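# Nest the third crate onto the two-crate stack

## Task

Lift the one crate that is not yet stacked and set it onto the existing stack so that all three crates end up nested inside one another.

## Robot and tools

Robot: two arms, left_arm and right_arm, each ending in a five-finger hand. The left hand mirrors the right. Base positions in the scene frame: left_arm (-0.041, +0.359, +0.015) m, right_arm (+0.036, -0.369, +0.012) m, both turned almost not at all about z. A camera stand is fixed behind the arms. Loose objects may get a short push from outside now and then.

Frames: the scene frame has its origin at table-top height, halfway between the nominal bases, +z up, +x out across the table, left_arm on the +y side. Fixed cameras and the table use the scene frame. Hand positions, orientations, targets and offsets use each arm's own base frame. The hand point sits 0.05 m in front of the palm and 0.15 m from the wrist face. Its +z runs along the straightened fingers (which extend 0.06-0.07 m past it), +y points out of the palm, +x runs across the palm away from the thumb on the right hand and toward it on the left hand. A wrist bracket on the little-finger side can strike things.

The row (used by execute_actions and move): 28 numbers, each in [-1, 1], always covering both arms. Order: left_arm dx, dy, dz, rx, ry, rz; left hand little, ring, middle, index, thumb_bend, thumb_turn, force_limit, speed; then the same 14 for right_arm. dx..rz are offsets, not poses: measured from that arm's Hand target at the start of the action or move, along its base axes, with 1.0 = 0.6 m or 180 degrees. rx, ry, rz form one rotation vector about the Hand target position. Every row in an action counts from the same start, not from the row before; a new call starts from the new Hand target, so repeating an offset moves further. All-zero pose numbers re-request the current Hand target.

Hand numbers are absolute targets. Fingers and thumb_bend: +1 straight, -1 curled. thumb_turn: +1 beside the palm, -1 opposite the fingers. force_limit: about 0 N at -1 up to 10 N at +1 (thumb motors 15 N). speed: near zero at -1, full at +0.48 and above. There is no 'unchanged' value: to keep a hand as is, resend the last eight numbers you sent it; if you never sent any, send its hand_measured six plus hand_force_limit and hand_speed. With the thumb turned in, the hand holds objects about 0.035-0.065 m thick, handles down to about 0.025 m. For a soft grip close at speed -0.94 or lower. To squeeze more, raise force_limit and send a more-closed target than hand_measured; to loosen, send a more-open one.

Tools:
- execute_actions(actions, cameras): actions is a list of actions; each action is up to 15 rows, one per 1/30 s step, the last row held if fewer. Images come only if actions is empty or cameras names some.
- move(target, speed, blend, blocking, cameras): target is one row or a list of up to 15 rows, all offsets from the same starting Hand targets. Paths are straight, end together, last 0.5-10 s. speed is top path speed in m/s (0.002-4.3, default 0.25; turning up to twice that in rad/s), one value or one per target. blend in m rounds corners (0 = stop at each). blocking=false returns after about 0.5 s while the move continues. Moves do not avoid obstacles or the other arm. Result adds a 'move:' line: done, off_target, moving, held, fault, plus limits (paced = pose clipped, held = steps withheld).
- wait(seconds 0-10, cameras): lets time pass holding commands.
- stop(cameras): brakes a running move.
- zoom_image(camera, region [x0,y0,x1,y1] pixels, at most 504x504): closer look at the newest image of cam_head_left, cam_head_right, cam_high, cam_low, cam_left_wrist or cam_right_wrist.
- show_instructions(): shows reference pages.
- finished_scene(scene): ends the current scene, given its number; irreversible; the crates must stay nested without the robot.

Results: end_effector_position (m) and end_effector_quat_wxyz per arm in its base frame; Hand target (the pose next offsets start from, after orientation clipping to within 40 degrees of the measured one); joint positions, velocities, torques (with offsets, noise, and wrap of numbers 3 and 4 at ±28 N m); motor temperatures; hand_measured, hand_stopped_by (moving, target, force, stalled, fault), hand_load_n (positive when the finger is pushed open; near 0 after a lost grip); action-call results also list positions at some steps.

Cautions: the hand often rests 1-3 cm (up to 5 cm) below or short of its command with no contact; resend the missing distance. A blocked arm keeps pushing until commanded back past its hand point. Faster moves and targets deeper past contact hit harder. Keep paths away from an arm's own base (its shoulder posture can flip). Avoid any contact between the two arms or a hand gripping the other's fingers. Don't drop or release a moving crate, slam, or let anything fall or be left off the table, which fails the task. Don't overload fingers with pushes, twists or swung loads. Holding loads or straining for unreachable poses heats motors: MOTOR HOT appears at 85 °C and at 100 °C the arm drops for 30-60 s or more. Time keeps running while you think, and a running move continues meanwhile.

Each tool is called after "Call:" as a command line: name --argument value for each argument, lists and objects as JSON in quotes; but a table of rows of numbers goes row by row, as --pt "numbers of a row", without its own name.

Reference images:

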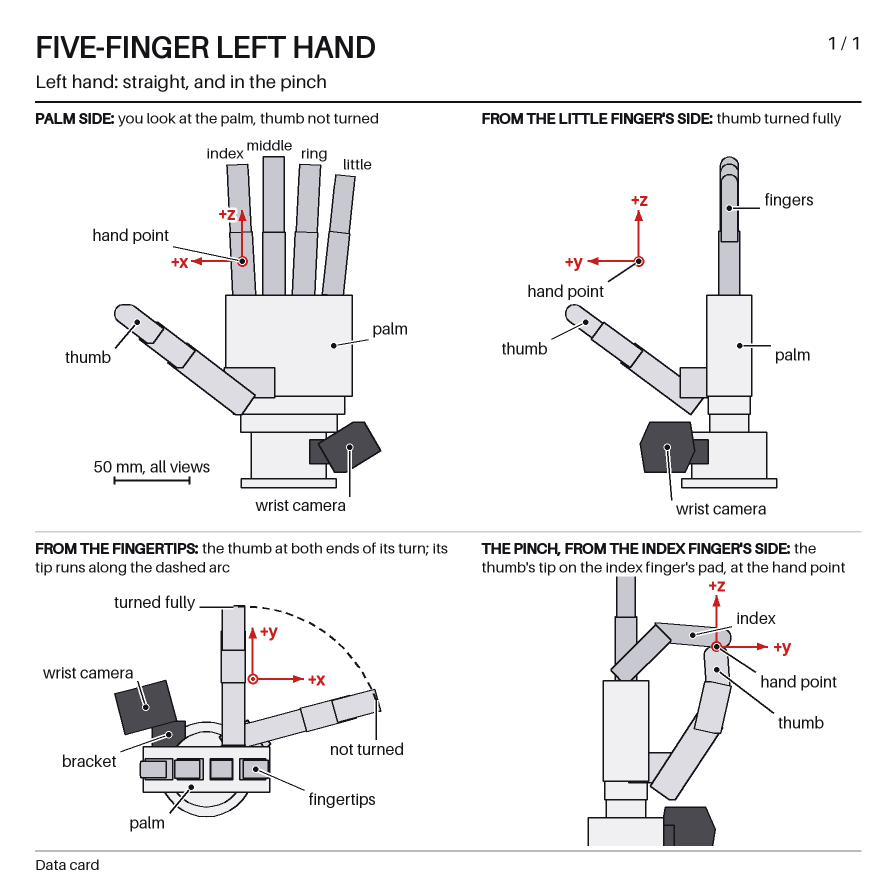

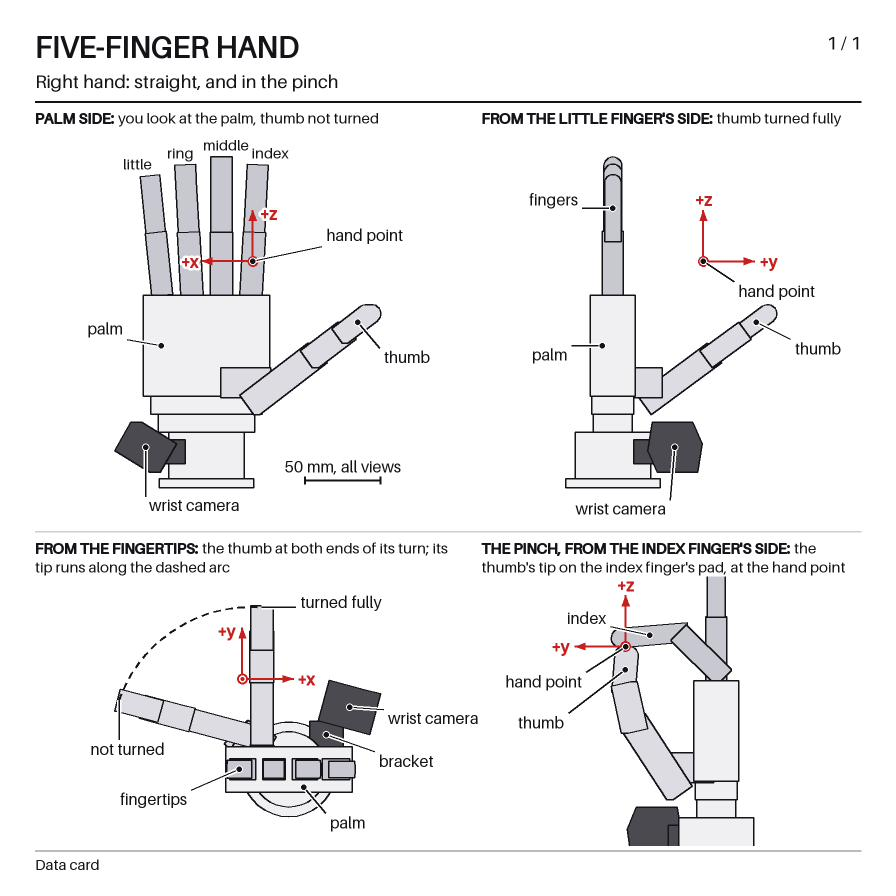

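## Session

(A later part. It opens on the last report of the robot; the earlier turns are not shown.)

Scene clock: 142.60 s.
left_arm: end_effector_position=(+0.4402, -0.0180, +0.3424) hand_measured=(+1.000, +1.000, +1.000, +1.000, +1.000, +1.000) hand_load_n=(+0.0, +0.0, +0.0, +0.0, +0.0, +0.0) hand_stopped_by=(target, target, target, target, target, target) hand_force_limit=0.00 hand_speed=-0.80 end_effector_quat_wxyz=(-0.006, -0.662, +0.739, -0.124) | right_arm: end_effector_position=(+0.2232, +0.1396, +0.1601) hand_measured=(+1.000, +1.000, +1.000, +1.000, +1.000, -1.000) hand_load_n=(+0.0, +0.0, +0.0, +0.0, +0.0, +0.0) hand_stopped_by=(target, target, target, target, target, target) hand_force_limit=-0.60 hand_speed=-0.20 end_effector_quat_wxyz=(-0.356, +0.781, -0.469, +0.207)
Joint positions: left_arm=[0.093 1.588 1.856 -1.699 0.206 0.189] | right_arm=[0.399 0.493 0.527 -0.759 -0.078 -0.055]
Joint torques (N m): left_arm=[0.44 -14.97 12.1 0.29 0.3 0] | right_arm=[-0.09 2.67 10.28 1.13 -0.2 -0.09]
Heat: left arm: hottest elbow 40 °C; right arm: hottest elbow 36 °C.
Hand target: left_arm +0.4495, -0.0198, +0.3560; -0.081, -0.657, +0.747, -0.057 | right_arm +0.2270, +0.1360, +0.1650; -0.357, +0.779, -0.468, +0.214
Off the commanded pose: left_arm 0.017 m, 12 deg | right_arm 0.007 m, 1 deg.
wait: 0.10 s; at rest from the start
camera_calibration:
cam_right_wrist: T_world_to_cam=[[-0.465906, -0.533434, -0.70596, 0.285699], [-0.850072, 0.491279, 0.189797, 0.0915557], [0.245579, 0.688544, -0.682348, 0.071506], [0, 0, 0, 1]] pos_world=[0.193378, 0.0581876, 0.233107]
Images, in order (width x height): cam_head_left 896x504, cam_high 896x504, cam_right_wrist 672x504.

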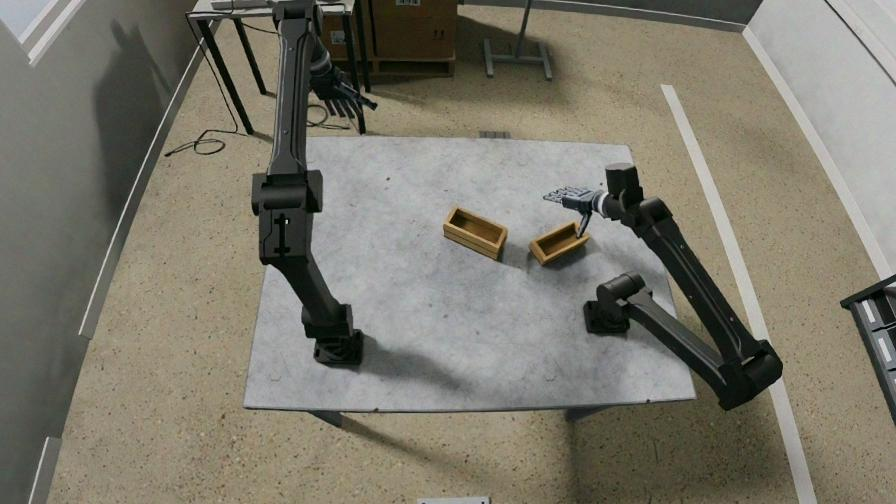

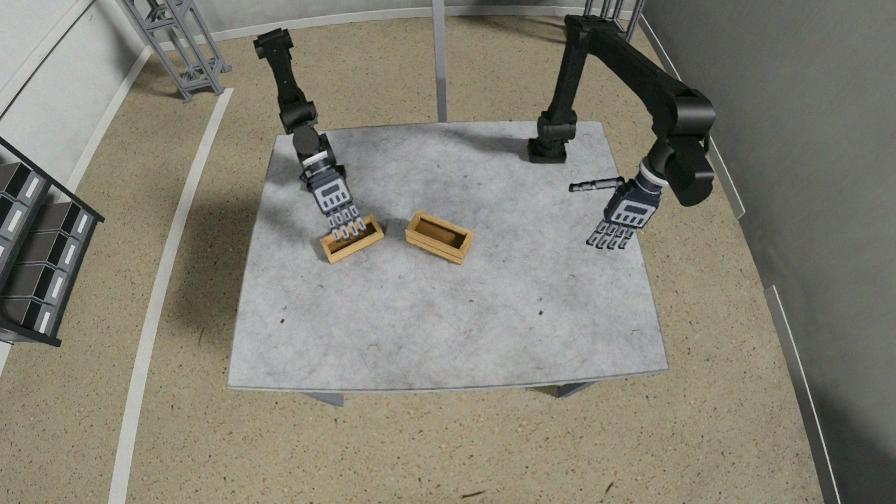

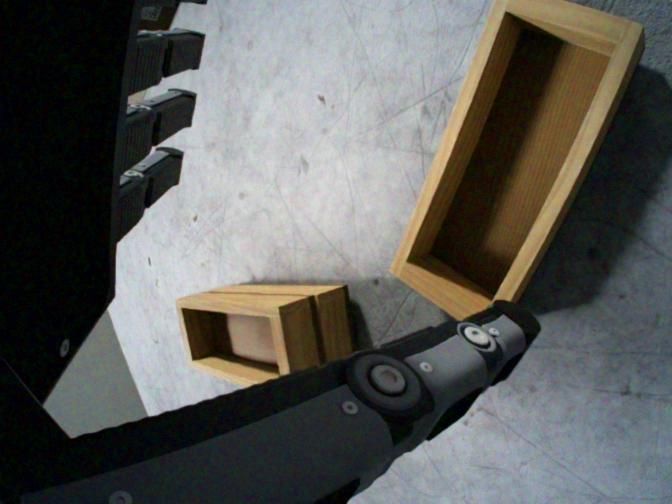

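Call:
move --target '[0,0,0,0,0,0,1,1,1,1,1,1,0,-0.8,0.0,-0.0175,-0.1,-0.0062,-0.0033,0,0.84,0.84,0.84,0.84,1,-1,-0.6,-0.2]' --speed 0.15 --cameras '["cam_head_left","cam_high","cam_right_wrist"]'

Call:
zoom_image --camera "cam_head_left" --region '[510, 160, 630, 280]'

Call:
zoom_image --camera "cam_high" --region '[290, 180, 410, 290]'

Scene clock: 147.47 s.
left_arm: end_effector_position=(+0.4402, -0.0180, +0.3424) hand_measured=(+1.000, +1.000, +1.000, +1.000, +1.000, +1.000) hand_load_n=(+0.5, +0.0, +0.0, +0.0, +0.0, +0.0) hand_stopped_by=(target, target, target, target, target, target) hand_force_limit=0.00 hand_speed=-0.80 end_effector_quat_wxyz=(-0.006, -0.662, +0.739, -0.124) | right_arm: end_effector_position=(+0.2184, +0.1273, +0.0975) hand_measured=(+0.840, +0.840, +0.840, +0.840, +1.000, -1.000) hand_load_n=(+0.0, +0.0, +0.0, +0.0, +0.0, +0.0) hand_stopped_by=(target, target, target, target, target, target) hand_force_limit=-0.60 hand_speed=-0.20 end_effector_quat_wxyz=(-0.344, +0.787, -0.468, +0.210)
Joint positions: left_arm=[0.093 1.588 1.856 -1.699 0.206 0.189] | right_arm=[0.36 0.481 0.37 -0.634 -0.092 -0.097]
Joint torques (N m): left_arm=[0.85 -14.56 12.19 0.31 0.32 0.01] | right_arm=[-0.15 2.9 10.18 1.74 -0.21 -0.07]
Heat: left arm: hottest elbow 40 °C; right arm: hottest elbow 36 °C.
Hand target: left_arm +0.4495, -0.0198, +0.3560; -0.081, -0.657, +0.747, -0.057 | right_arm +0.2270, +0.1255, +0.1050; -0.352, +0.782, -0.464, +0.223
Off the commanded pose: left_arm 0.017 m, 12 deg | right_arm 0.011 m, 2 deg.
joint sent to its limit (left arm) — joint 4 (wrist pitch), lower limit. The joint targets are off in orientation, not in position.
move: off_target (left_arm, right_arm)
camera_calibration:
cam_right_wrist: T_world_to_cam=[[-0.471006, -0.551377, -0.688576, 0.234431], [-0.848668, 0.496189, 0.183191, 0.105186], [0.240657, 0.670657, -0.701644, 0.0436931], [0, 0, 0, 1]] pos_world=[0.189171, 0.0477645, 0.172811]
Images, in order (width x height): cam_head_left 896x504, cam_high 896x504, cam_right_wrist 672x504.

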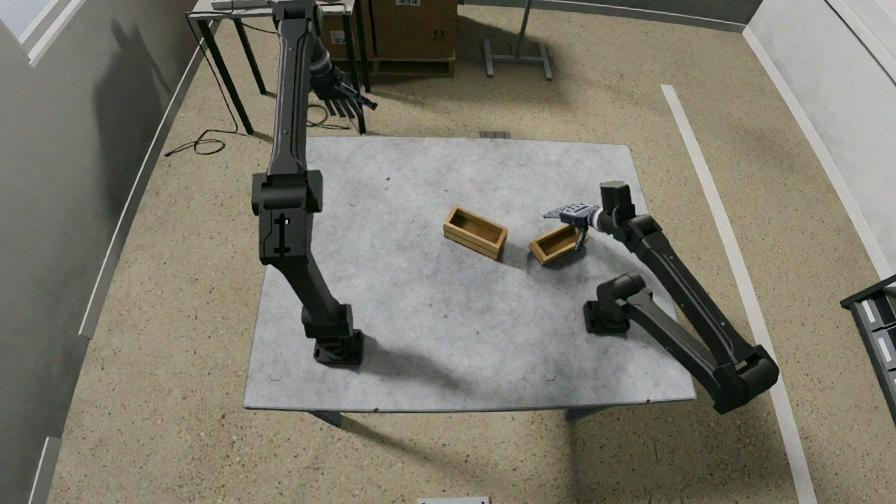

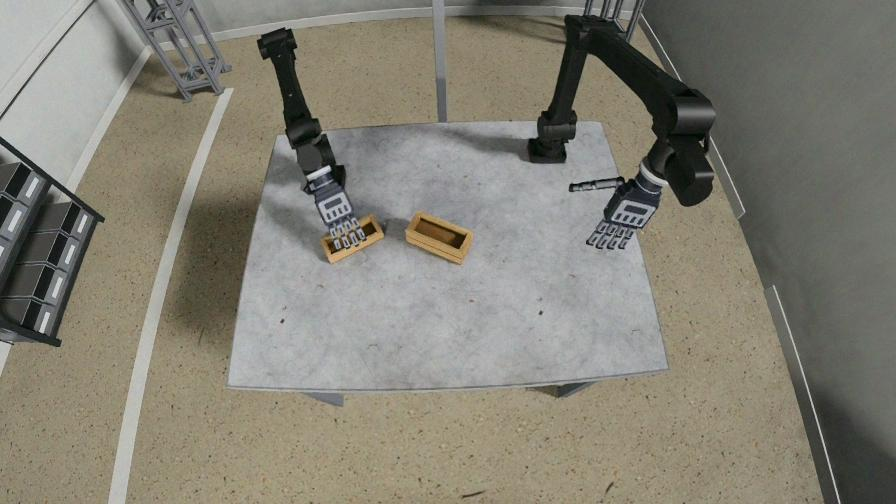

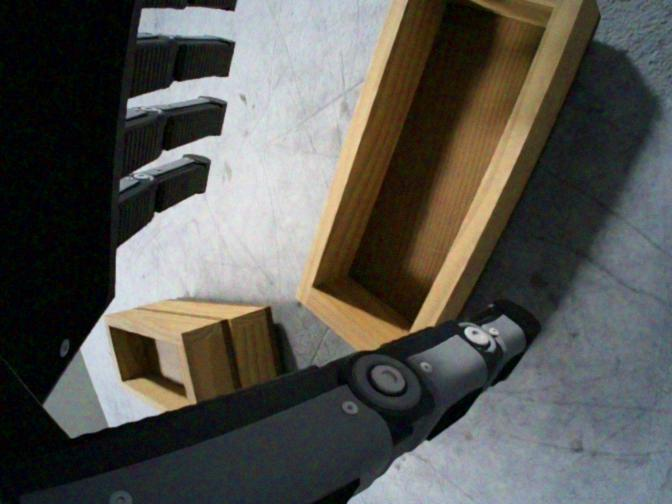

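Scaled by 4.200.

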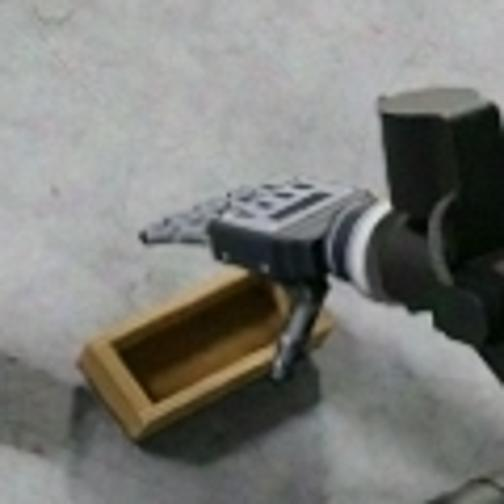

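Scaled by 4.200.

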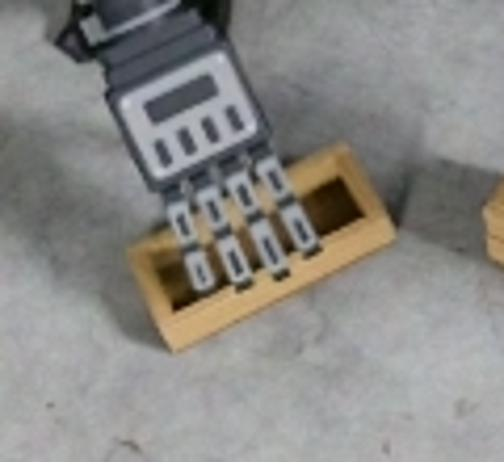

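Call:
move --pt "0 0 0 0 0 0 1 1 1 1 1 1 0 -0.8 0.0067 0.005 -0.1042 0.004 -0.0073 0 0.84 0.84 0.84 0.84 1 -1 -0.6 -0.9" --pt "0 0 0 0 0 0 1 1 1 1 1 1 0 -0.8 0.0067 0.005 -0.1042 0.004 -0.0073 0 0.6 0.6 0.15 0.15 0.5 -1 -0.6 -0.9" --pt "0 0 0 0 0 0 1 1 1 1 1 1 0 -0.8 0.0067 0.005 -0.1042 0.004 -0.0073 0 0.1 0.1 0.15 0.15 0.5 -1 -0.8 -0.9" --speed 0.08 --cameras '["cam_head_left","cam_high","cam_right_wrist"]'

Scene clock: 153.93 s.
left_arm: end_effector_position=(+0.4402, -0.0180, +0.3424) hand_measured=(+1.000, +1.000, +1.000, +1.000, +1.000, +1.000) hand_load_n=(+0.0, +0.0, +0.0, +0.0, -0.5, +0.0) hand_stopped_by=(target, target, target, target, target, target) hand_force_limit=0.00 hand_speed=-0.80 end_effector_quat_wxyz=(-0.006, -0.662, +0.739, -0.124) | right_arm: end_effector_position=(+0.2239, +0.1293, +0.0381) hand_measured=(+0.360, +0.368, +0.366, +0.358, +0.760, -1.000) hand_load_n=(+2.5, +0.0, -0.5, +4.0, +6.5, +1.5) hand_stopped_by=(force, force, force, force, force, target) hand_force_limit=-0.80 hand_speed=-0.90 end_effector_quat_wxyz=(-0.358, +0.780, -0.463, +0.221)
Joint positions: left_arm=[0.093 1.588 1.856 -1.699 0.206 0.189] | right_arm=[0.359 0.549 0.207 -0.363 -0.093 -0.098]
Joint torques (N m): left_arm=[0.79 -14.74 12.21 0.18 0.31 -0.04] | right_arm=[0.21 3.49 9.73 1.77 -0.18 -0.03]
Heat: left arm: hottest elbow 40 °C; right arm: hottest elbow 36 °C.
Hand target: left_arm +0.4495, -0.0198, +0.3560; -0.081, -0.657, +0.747, -0.057 | right_arm +0.2312, +0.1284, +0.0426; -0.362, +0.777, -0.461, +0.229
Off the commanded pose: left_arm 0.017 m, 12 deg | right_arm 0.008 m, 1 deg.
joint sent to its limit (left arm) — joint 4 (wrist pitch), lower limit. The joint targets are off in orientation, not in position.
move: off_target (left_arm)
camera_calibration:
cam_right_wrist: T_world_to_cam=[[-0.444515, -0.541889, -0.713276, 0.191002], [-0.855367, 0.493226, 0.158353, 0.122493], [0.265997, 0.680503, -0.68276, -0.00836472], [0, 0, 0, 1]] pos_world=[0.191904, 0.0487772, 0.111129]
Images, in order (width x height): cam_head_left 896x504, cam_high 896x504, cam_right_wrist 672x504.

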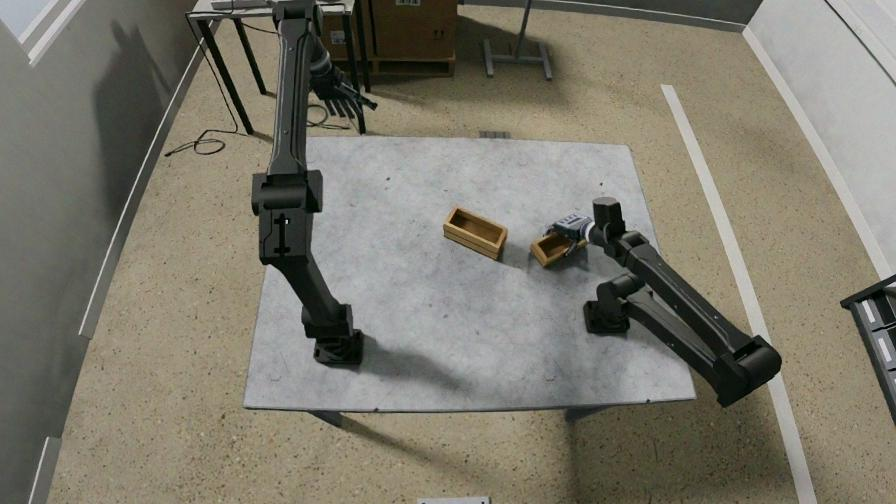

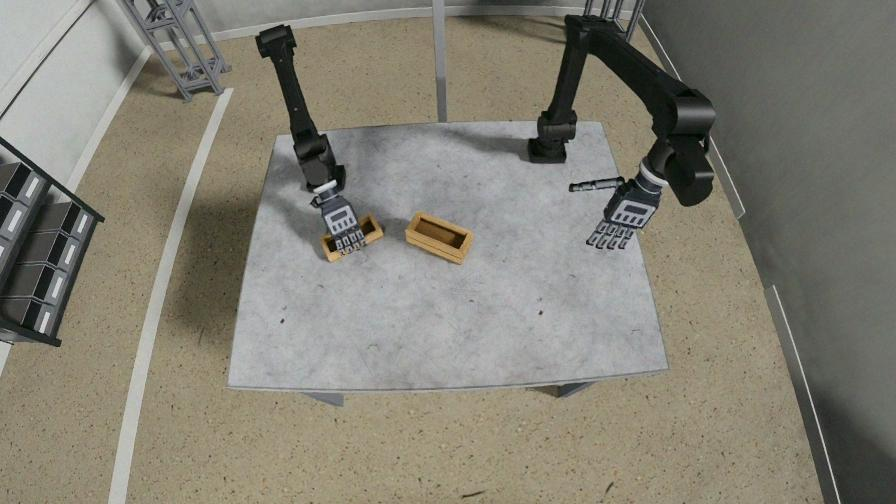

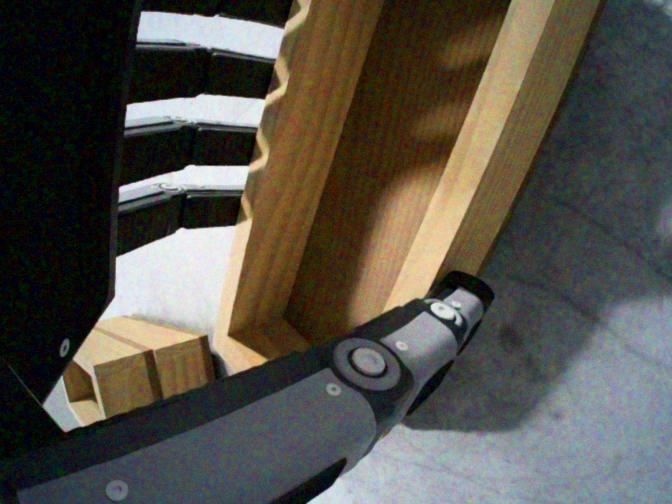

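Call:
move --pt "0 0 0 0 0 0 1 1 1 1 1 1 0 -0.8 0.0217 0.0125 0.125 0 0 0 0.1 0.1 0.15 0.15 0.5 -1 -0.8 -0.9" --pt "0 0 0 0 0 0 1 1 1 1 1 1 0 -0.8 0.0563 0.2193 0.2873 0.003 0 -0.1564 0.1 0.1 0.15 0.15 0.5 -1 -0.8 -0.9" --pt "0 0 0 0 0 0 1 1 1 1 1 1 0 -0.8 0.0513 0.426 0.2373 0.0067 0 -0.3128 0.1 0.1 0.15 0.15 0.5 -1 -0.8 -0.9" --speed '[0.1,0.2,0.2]' --blend '[0.03,0.05,0]' --cameras '["all"]'

Scene clock: 160.27 s.
left_arm: end_effector_position=(+0.4402, -0.0180, +0.3424) hand_measured=(+1.000, +1.000, +1.000, +1.000, +1.000, +1.000) hand_load_n=(+0.0, +0.0, +0.0, +0.0, +0.0, +0.0) hand_stopped_by=(target, target, target, target, target, target) hand_force_limit=0.00 hand_speed=-0.80 end_effector_quat_wxyz=(-0.006, -0.662, +0.739, -0.124) | right_arm: end_effector_position=(+0.2614, +0.3648, +0.1652) hand_measured=(+0.360, +0.368, +0.366, +0.358, +0.760, -1.000) hand_load_n=(+2.0, +0.0, +0.0, +4.0, +7.0, +1.5) hand_stopped_by=(force, force, force, force, force, target) hand_force_limit=-0.80 hand_speed=-0.90 end_effector_quat_wxyz=(+0.198, -0.470, +0.771, -0.381)
Joint positions: left_arm=[0.093 1.588 1.856 -1.699 0.206 0.189] | right_arm=[1.208 1.534 1.261 -1.515 0.869 1.785]
Joint torques (N m): left_arm=[0.73 -14.74 12.14 0.32 0.29 -0.01] | right_arm=[2.32 -6.36 12.15 -0.66 0.73 0.19]
Heat: left arm: hottest elbow 41 °C; right arm: hottest elbow 37 °C.
Hand target: left_arm +0.4495, -0.0198, +0.3560; -0.081, -0.657, +0.747, -0.057 | right_arm +0.2618, +0.3842, +0.1850; +0.219, -0.463, +0.776, -0.368
Off the commanded pose: left_arm 0.017 m, 12 deg | right_arm 0.028 m, 3 deg.
joint sent to its limit (left arm) — joint 4 (wrist pitch), lower limit. The joint targets are off in orientation, not in position.
move: off_target (left_arm, right_arm)
camera_calibration:
cam_left_wrist: T_world_to_cam=[[0.91337, -0.322305, 0.248748, -0.49984], [-0.407102, -0.730345, 0.54851, -0.016329], [0.00488404, -0.602258, -0.798286, 0.37491], [0, 0, 0, 1]] pos_world=[0.44806, 0.0527654, 0.432576]
cam_right_wrist: T_world_to_cam=[[-0.698268, 0.0464966, -0.714325, 0.277811], [-0.0530384, 0.991785, 0.116403, -0.366374], [0.713869, 0.119167, -0.690065, -0.00280543], [0, 0, 0, 1]] pos_world=[0.176557, 0.350781, 0.239158]

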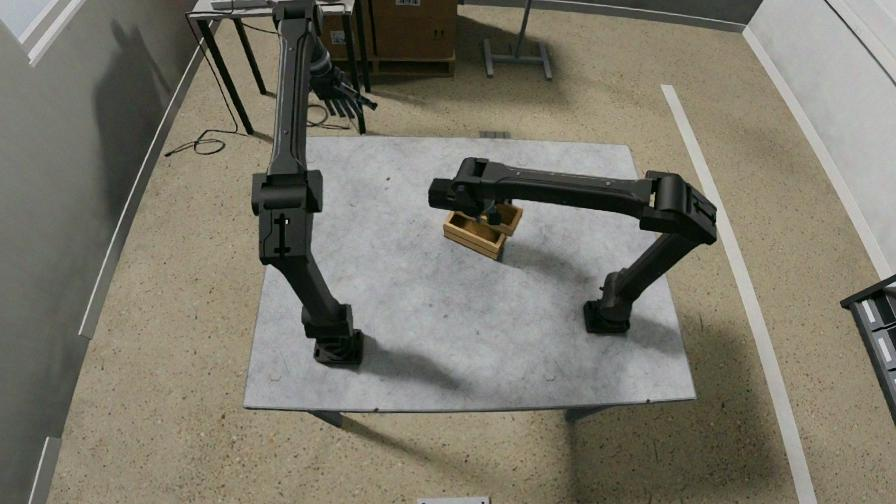

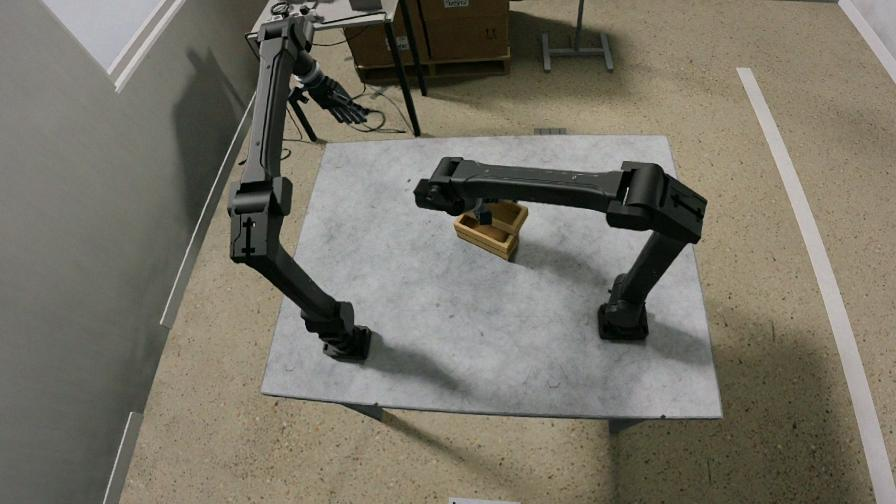

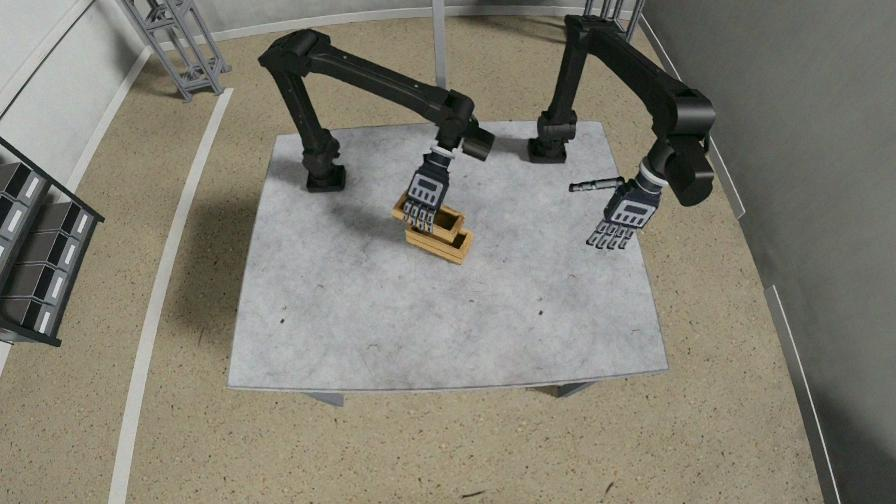

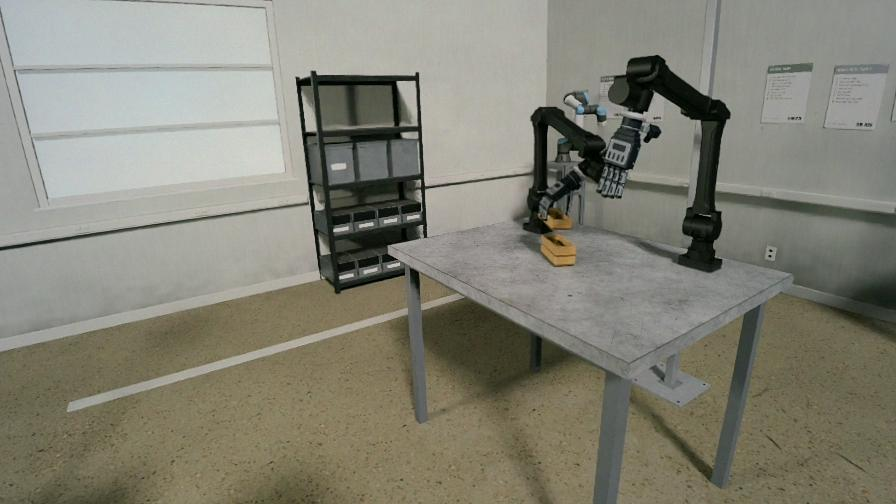

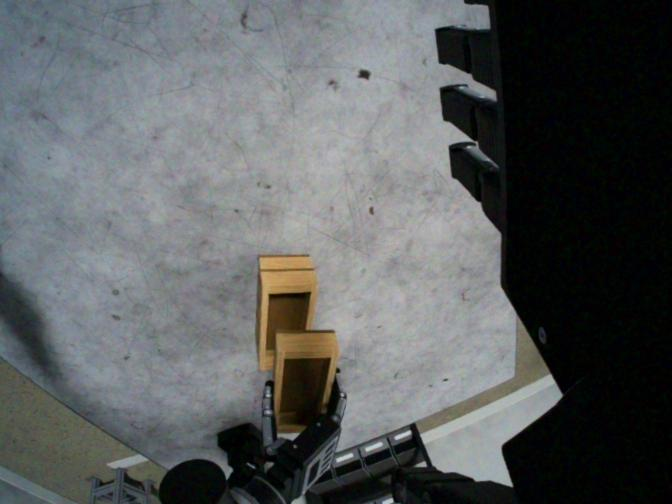

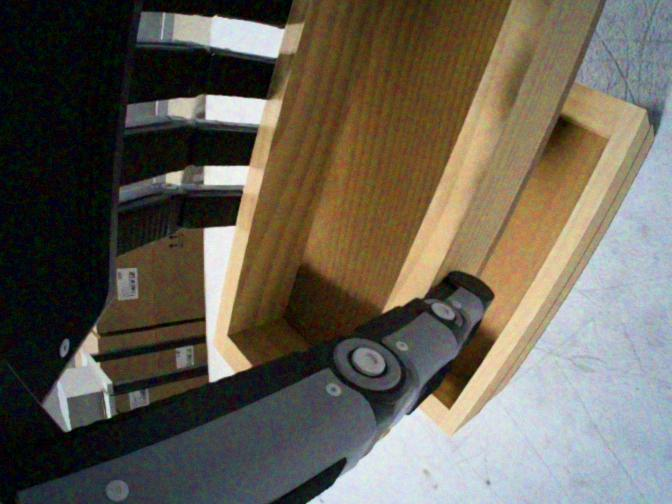

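Call:
zoom_image --camera "cam_right_wrist" --region '[400, 0, 672, 204]'

Call:
zoom_image --camera "cam_right_wrist" --region '[400, 240, 672, 444]'

Call:
zoom_image --camera "cam_left_wrist" --region '[230, 240, 370, 440]'

Call:
zoom_image --camera "cam_head_right" --region '[430, 170, 550, 270]'

Call:
zoom_image --camera "cam_high" --region '[380, 170, 500, 280]'

Call:
zoom_image --camera "cam_low" --region '[510, 180, 610, 280]'

Scaled by 1.853 from the camera's 672x504 image, which has a finer 960x720 frame.

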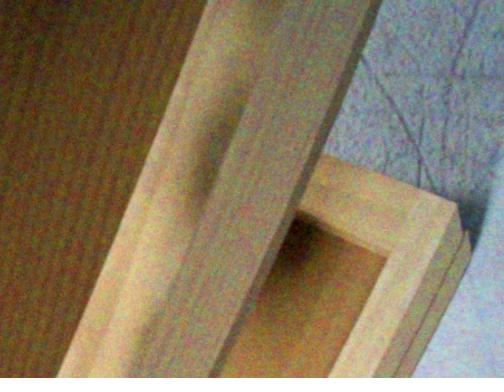

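Scaled by 1.853 from the camera's 672x504 image, which has a finer 960x720 frame.

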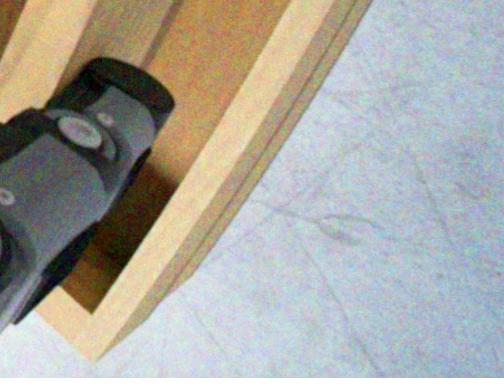

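Scaled by 2.520 from the camera's 672x504 image, which has a finer 960x720 frame.

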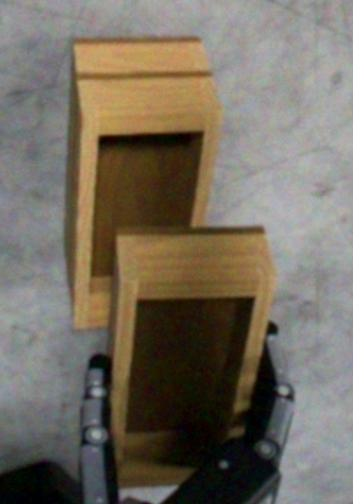

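Scaled by 4.200.

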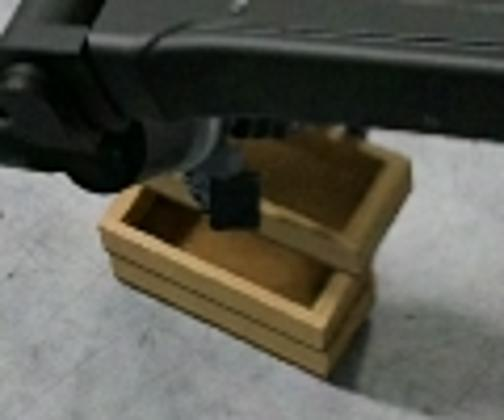

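Scaled by 4.200.

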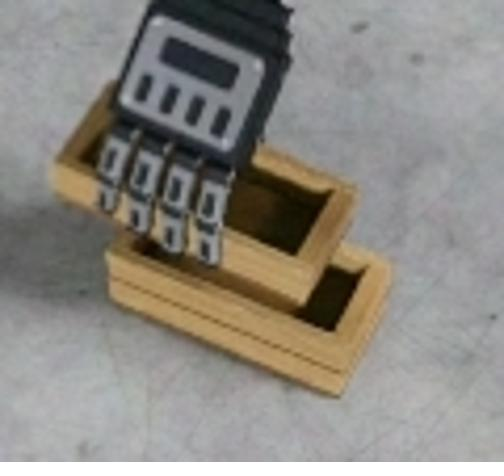

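Scaled by 5.040.

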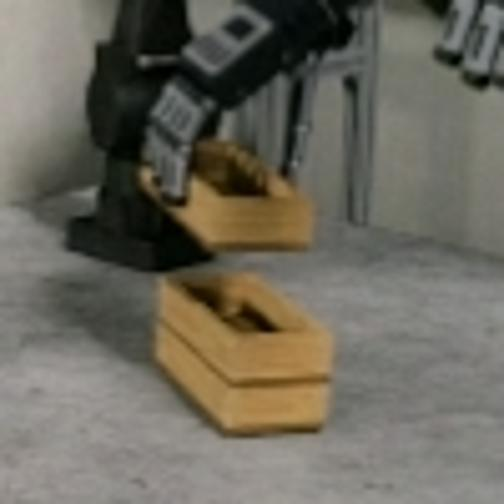

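Call:
zoom_image --camera "cam_right_wrist" --region '[610, 90, 672, 150]'

Call:
zoom_image --camera "cam_right_wrist" --region '[440, 370, 520, 450]'

Scaled by 8.129 from the camera's 672x504 image, which has a finer 960x720 frame.

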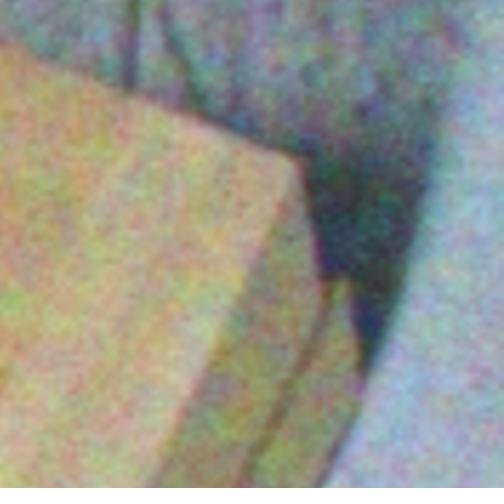

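Scaled by 6.300 from the camera's 672x504 image, which has a finer 960x720 frame.

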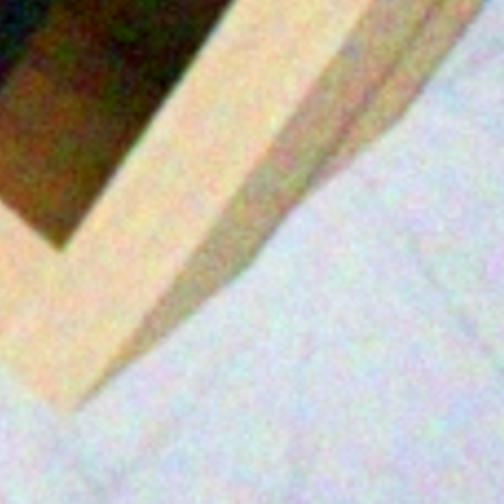

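Call:
move --pt "0 0 0 0 0 0 1 1 1 1 1 1 0 -0.8 -0.0027 0.0245 -0.0167 0.0141 -0.0006 0.006 0.1 0.1 0.15 0.15 0.5 -1 -0.8 -0.9" --pt "0 0 0 0 0 0 1 1 1 1 1 1 0 -0.8 -0.0027 0.0245 -0.0767 0.0141 -0.0006 0.006 0.1 0.1 0.15 0.15 0.5 -1 -0.8 -0.9" --speed 0.06 --blend '[0.01,0]' --cameras '["all"]'

Call:
zoom_image --camera "cam_right_wrist" --region '[400, 0, 672, 204]'

Call:
zoom_image --camera "cam_right_wrist" --region '[400, 240, 672, 444]'

Call:
zoom_image --camera "cam_left_wrist" --region '[240, 240, 360, 360]'

Call:
zoom_image --camera "cam_head_right" --region '[430, 170, 550, 270]'

Call:
zoom_image --camera "cam_high" --region '[390, 180, 490, 280]'

Call:
zoom_image --camera "cam_low" --region '[520, 200, 600, 280]'

Scene clock: 172.07 s.
left_arm: end_effector_position=(+0.4402, -0.0180, +0.3424) hand_measured=(+1.000, +1.000, +1.000, +1.000, +1.000, +1.000) hand_load_n=(+0.0, +0.0, +0.0, +0.0, +0.0, +0.0) hand_stopped_by=(target, target, target, target, target, target) hand_force_limit=0.00 hand_speed=-0.80 end_effector_quat_wxyz=(-0.006, -0.662, +0.739, -0.124) | right_arm: end_effector_position=(+0.2640, +0.3890, +0.1330) hand_measured=(+0.360, +0.368, +0.366, +0.358, +0.760, -1.000) hand_load_n=(+2.0, +0.0, +0.0, +4.0, +7.0, +1.5) hand_stopped_by=(force, force, force, force, force, target) hand_force_limit=-0.80 hand_speed=-0.90 end_effector_quat_wxyz=(+0.222, -0.463, +0.780, -0.357)
Joint positions: left_arm=[0.093 1.588 1.856 -1.699 0.206 0.189] | right_arm=[1.218 1.573 1.221 -1.366 0.858 1.786]
Joint torques (N m): left_arm=[0.38 -14.68 12.21 0.34 0.3 -0.03] | right_arm=[2.26 -7.36 8.42 0.23 0.71 0.04]
Heat: left arm: hottest elbow 41 °C; right arm: hottest elbow 39 °C.
Hand target: left_arm +0.4495, -0.0198, +0.3560; -0.081, -0.657, +0.747, -0.057 | right_arm +0.2603, +0.3987, +0.1388; +0.233, -0.466, +0.779, -0.349
Off the commanded pose: left_arm 0.017 m, 12 deg | right_arm 0.012 m, 2 deg.
joint sent to its limit (left arm) — joint 4 (wrist pitch), lower limit. The joint targets are off in orientation, not in position.
move: off_target (left_arm, right_arm)
camera_calibration:
cam_left_wrist: T_world_to_cam=[[0.91337, -0.322305, 0.248748, -0.49984], [-0.407102, -0.730345, 0.54851, -0.016329], [0.00488404, -0.602258, -0.798286, 0.37491], [0, 0, 0, 1]] pos_world=[0.44806, 0.0527654, 0.432576]
cam_right_wrist: T_world_to_cam=[[-0.687852, 0.0912216, -0.720096, 0.23614], [-0.062662, 0.980905, 0.184117, -0.388655], [0.723141, 0.171768, -0.669002, -0.0555906], [0, 0, 0, 1]] pos_world=[0.178276, 0.369242, 0.204412]

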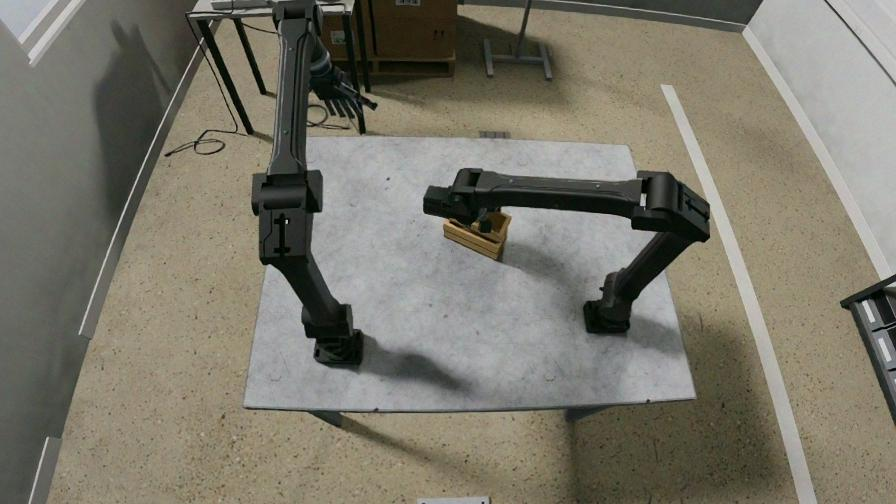

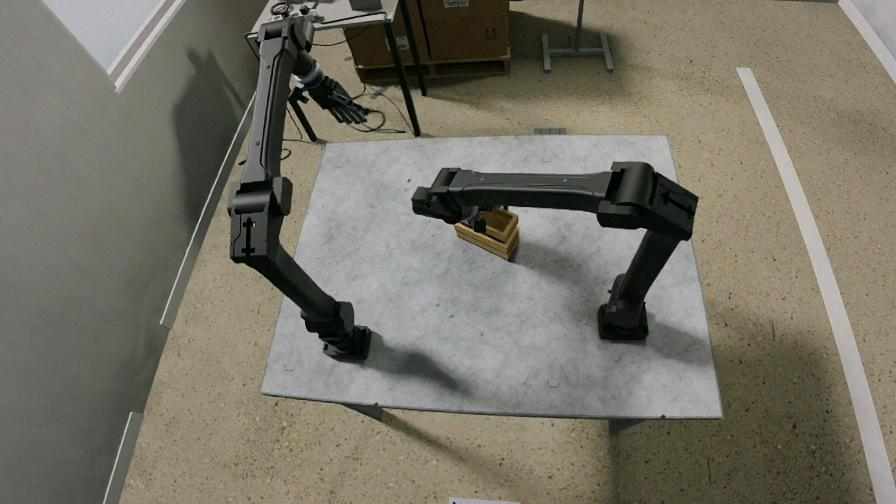

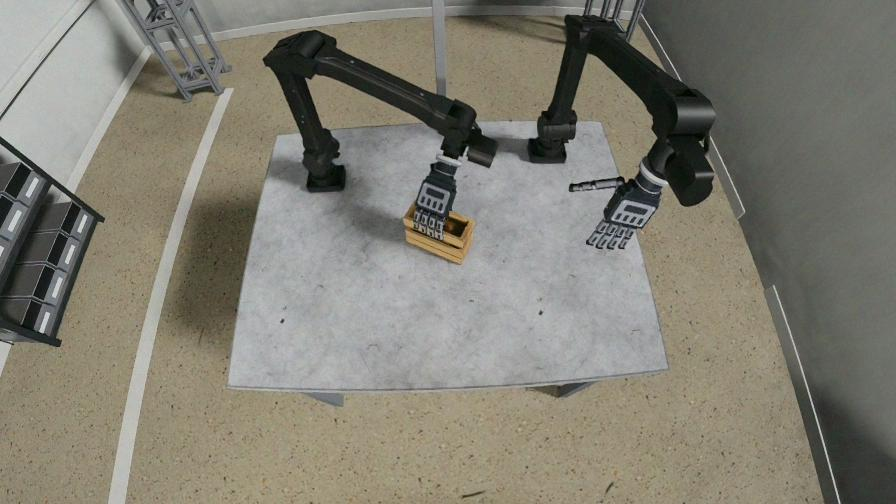

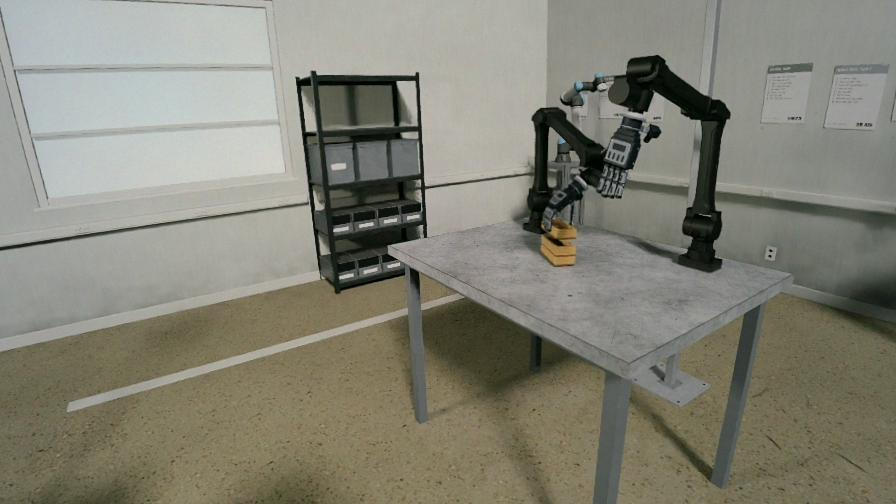

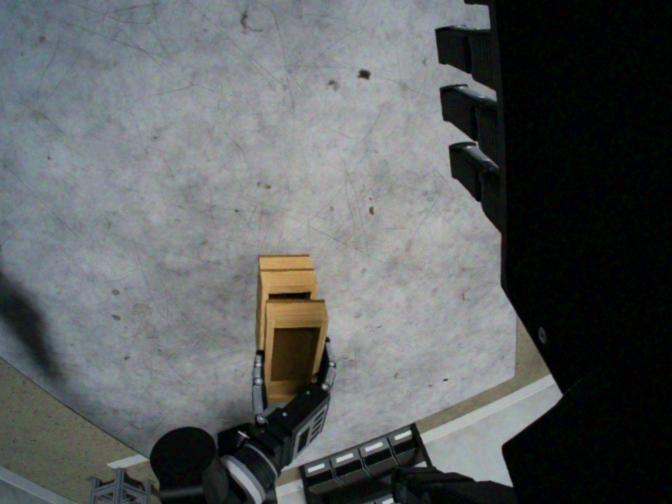

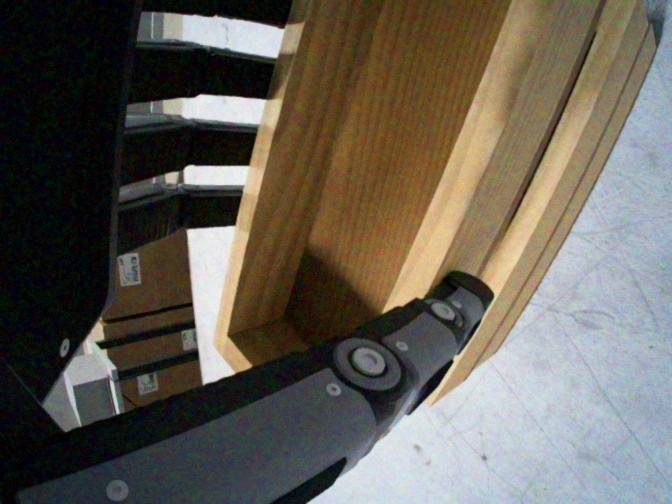

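Scaled by 1.853 from the camera's 672x504 image, which has a finer 960x720 frame.

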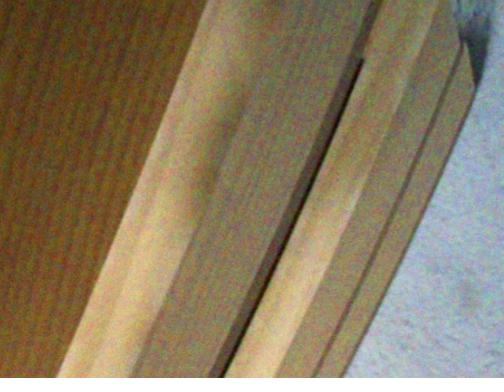

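Scaled by 1.853 from the camera's 672x504 image, which has a finer 960x720 frame.

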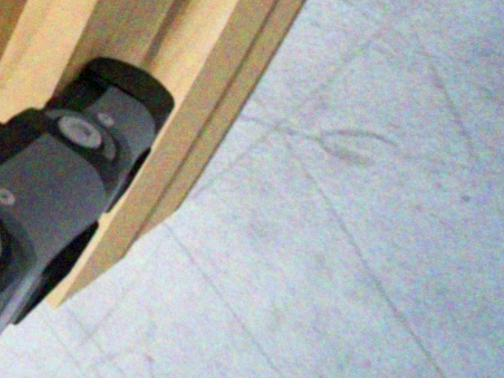

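Scaled by 4.200 from the camera's 672x504 image, which has a finer 960x720 frame.

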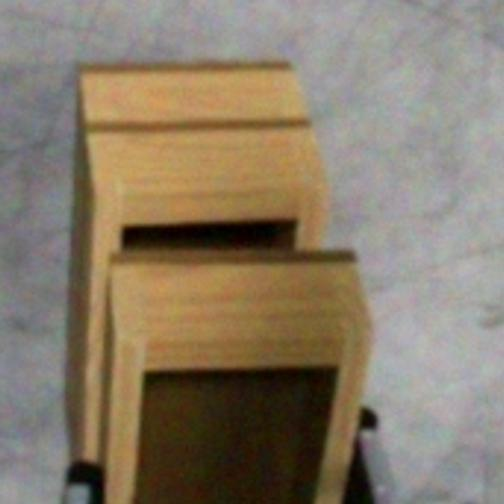

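Scaled by 4.200.

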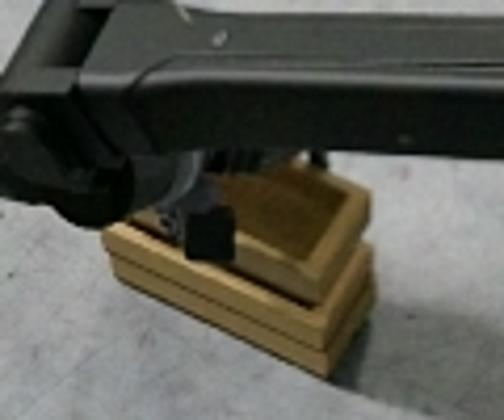

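Scaled by 5.040.

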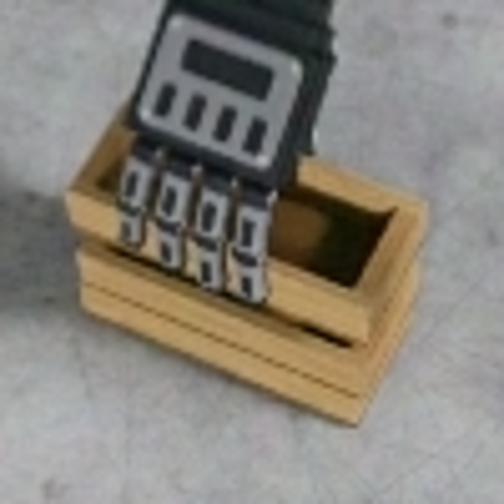

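Scaled by 6.300.

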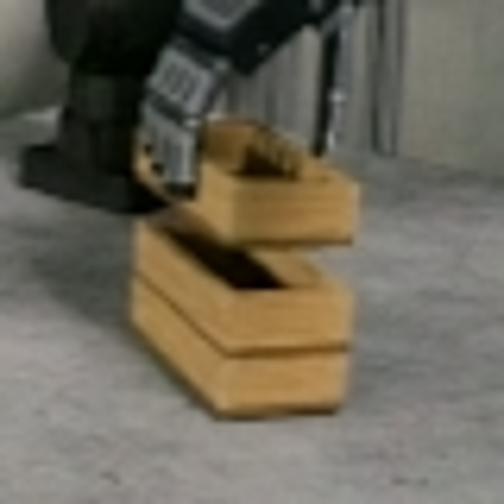

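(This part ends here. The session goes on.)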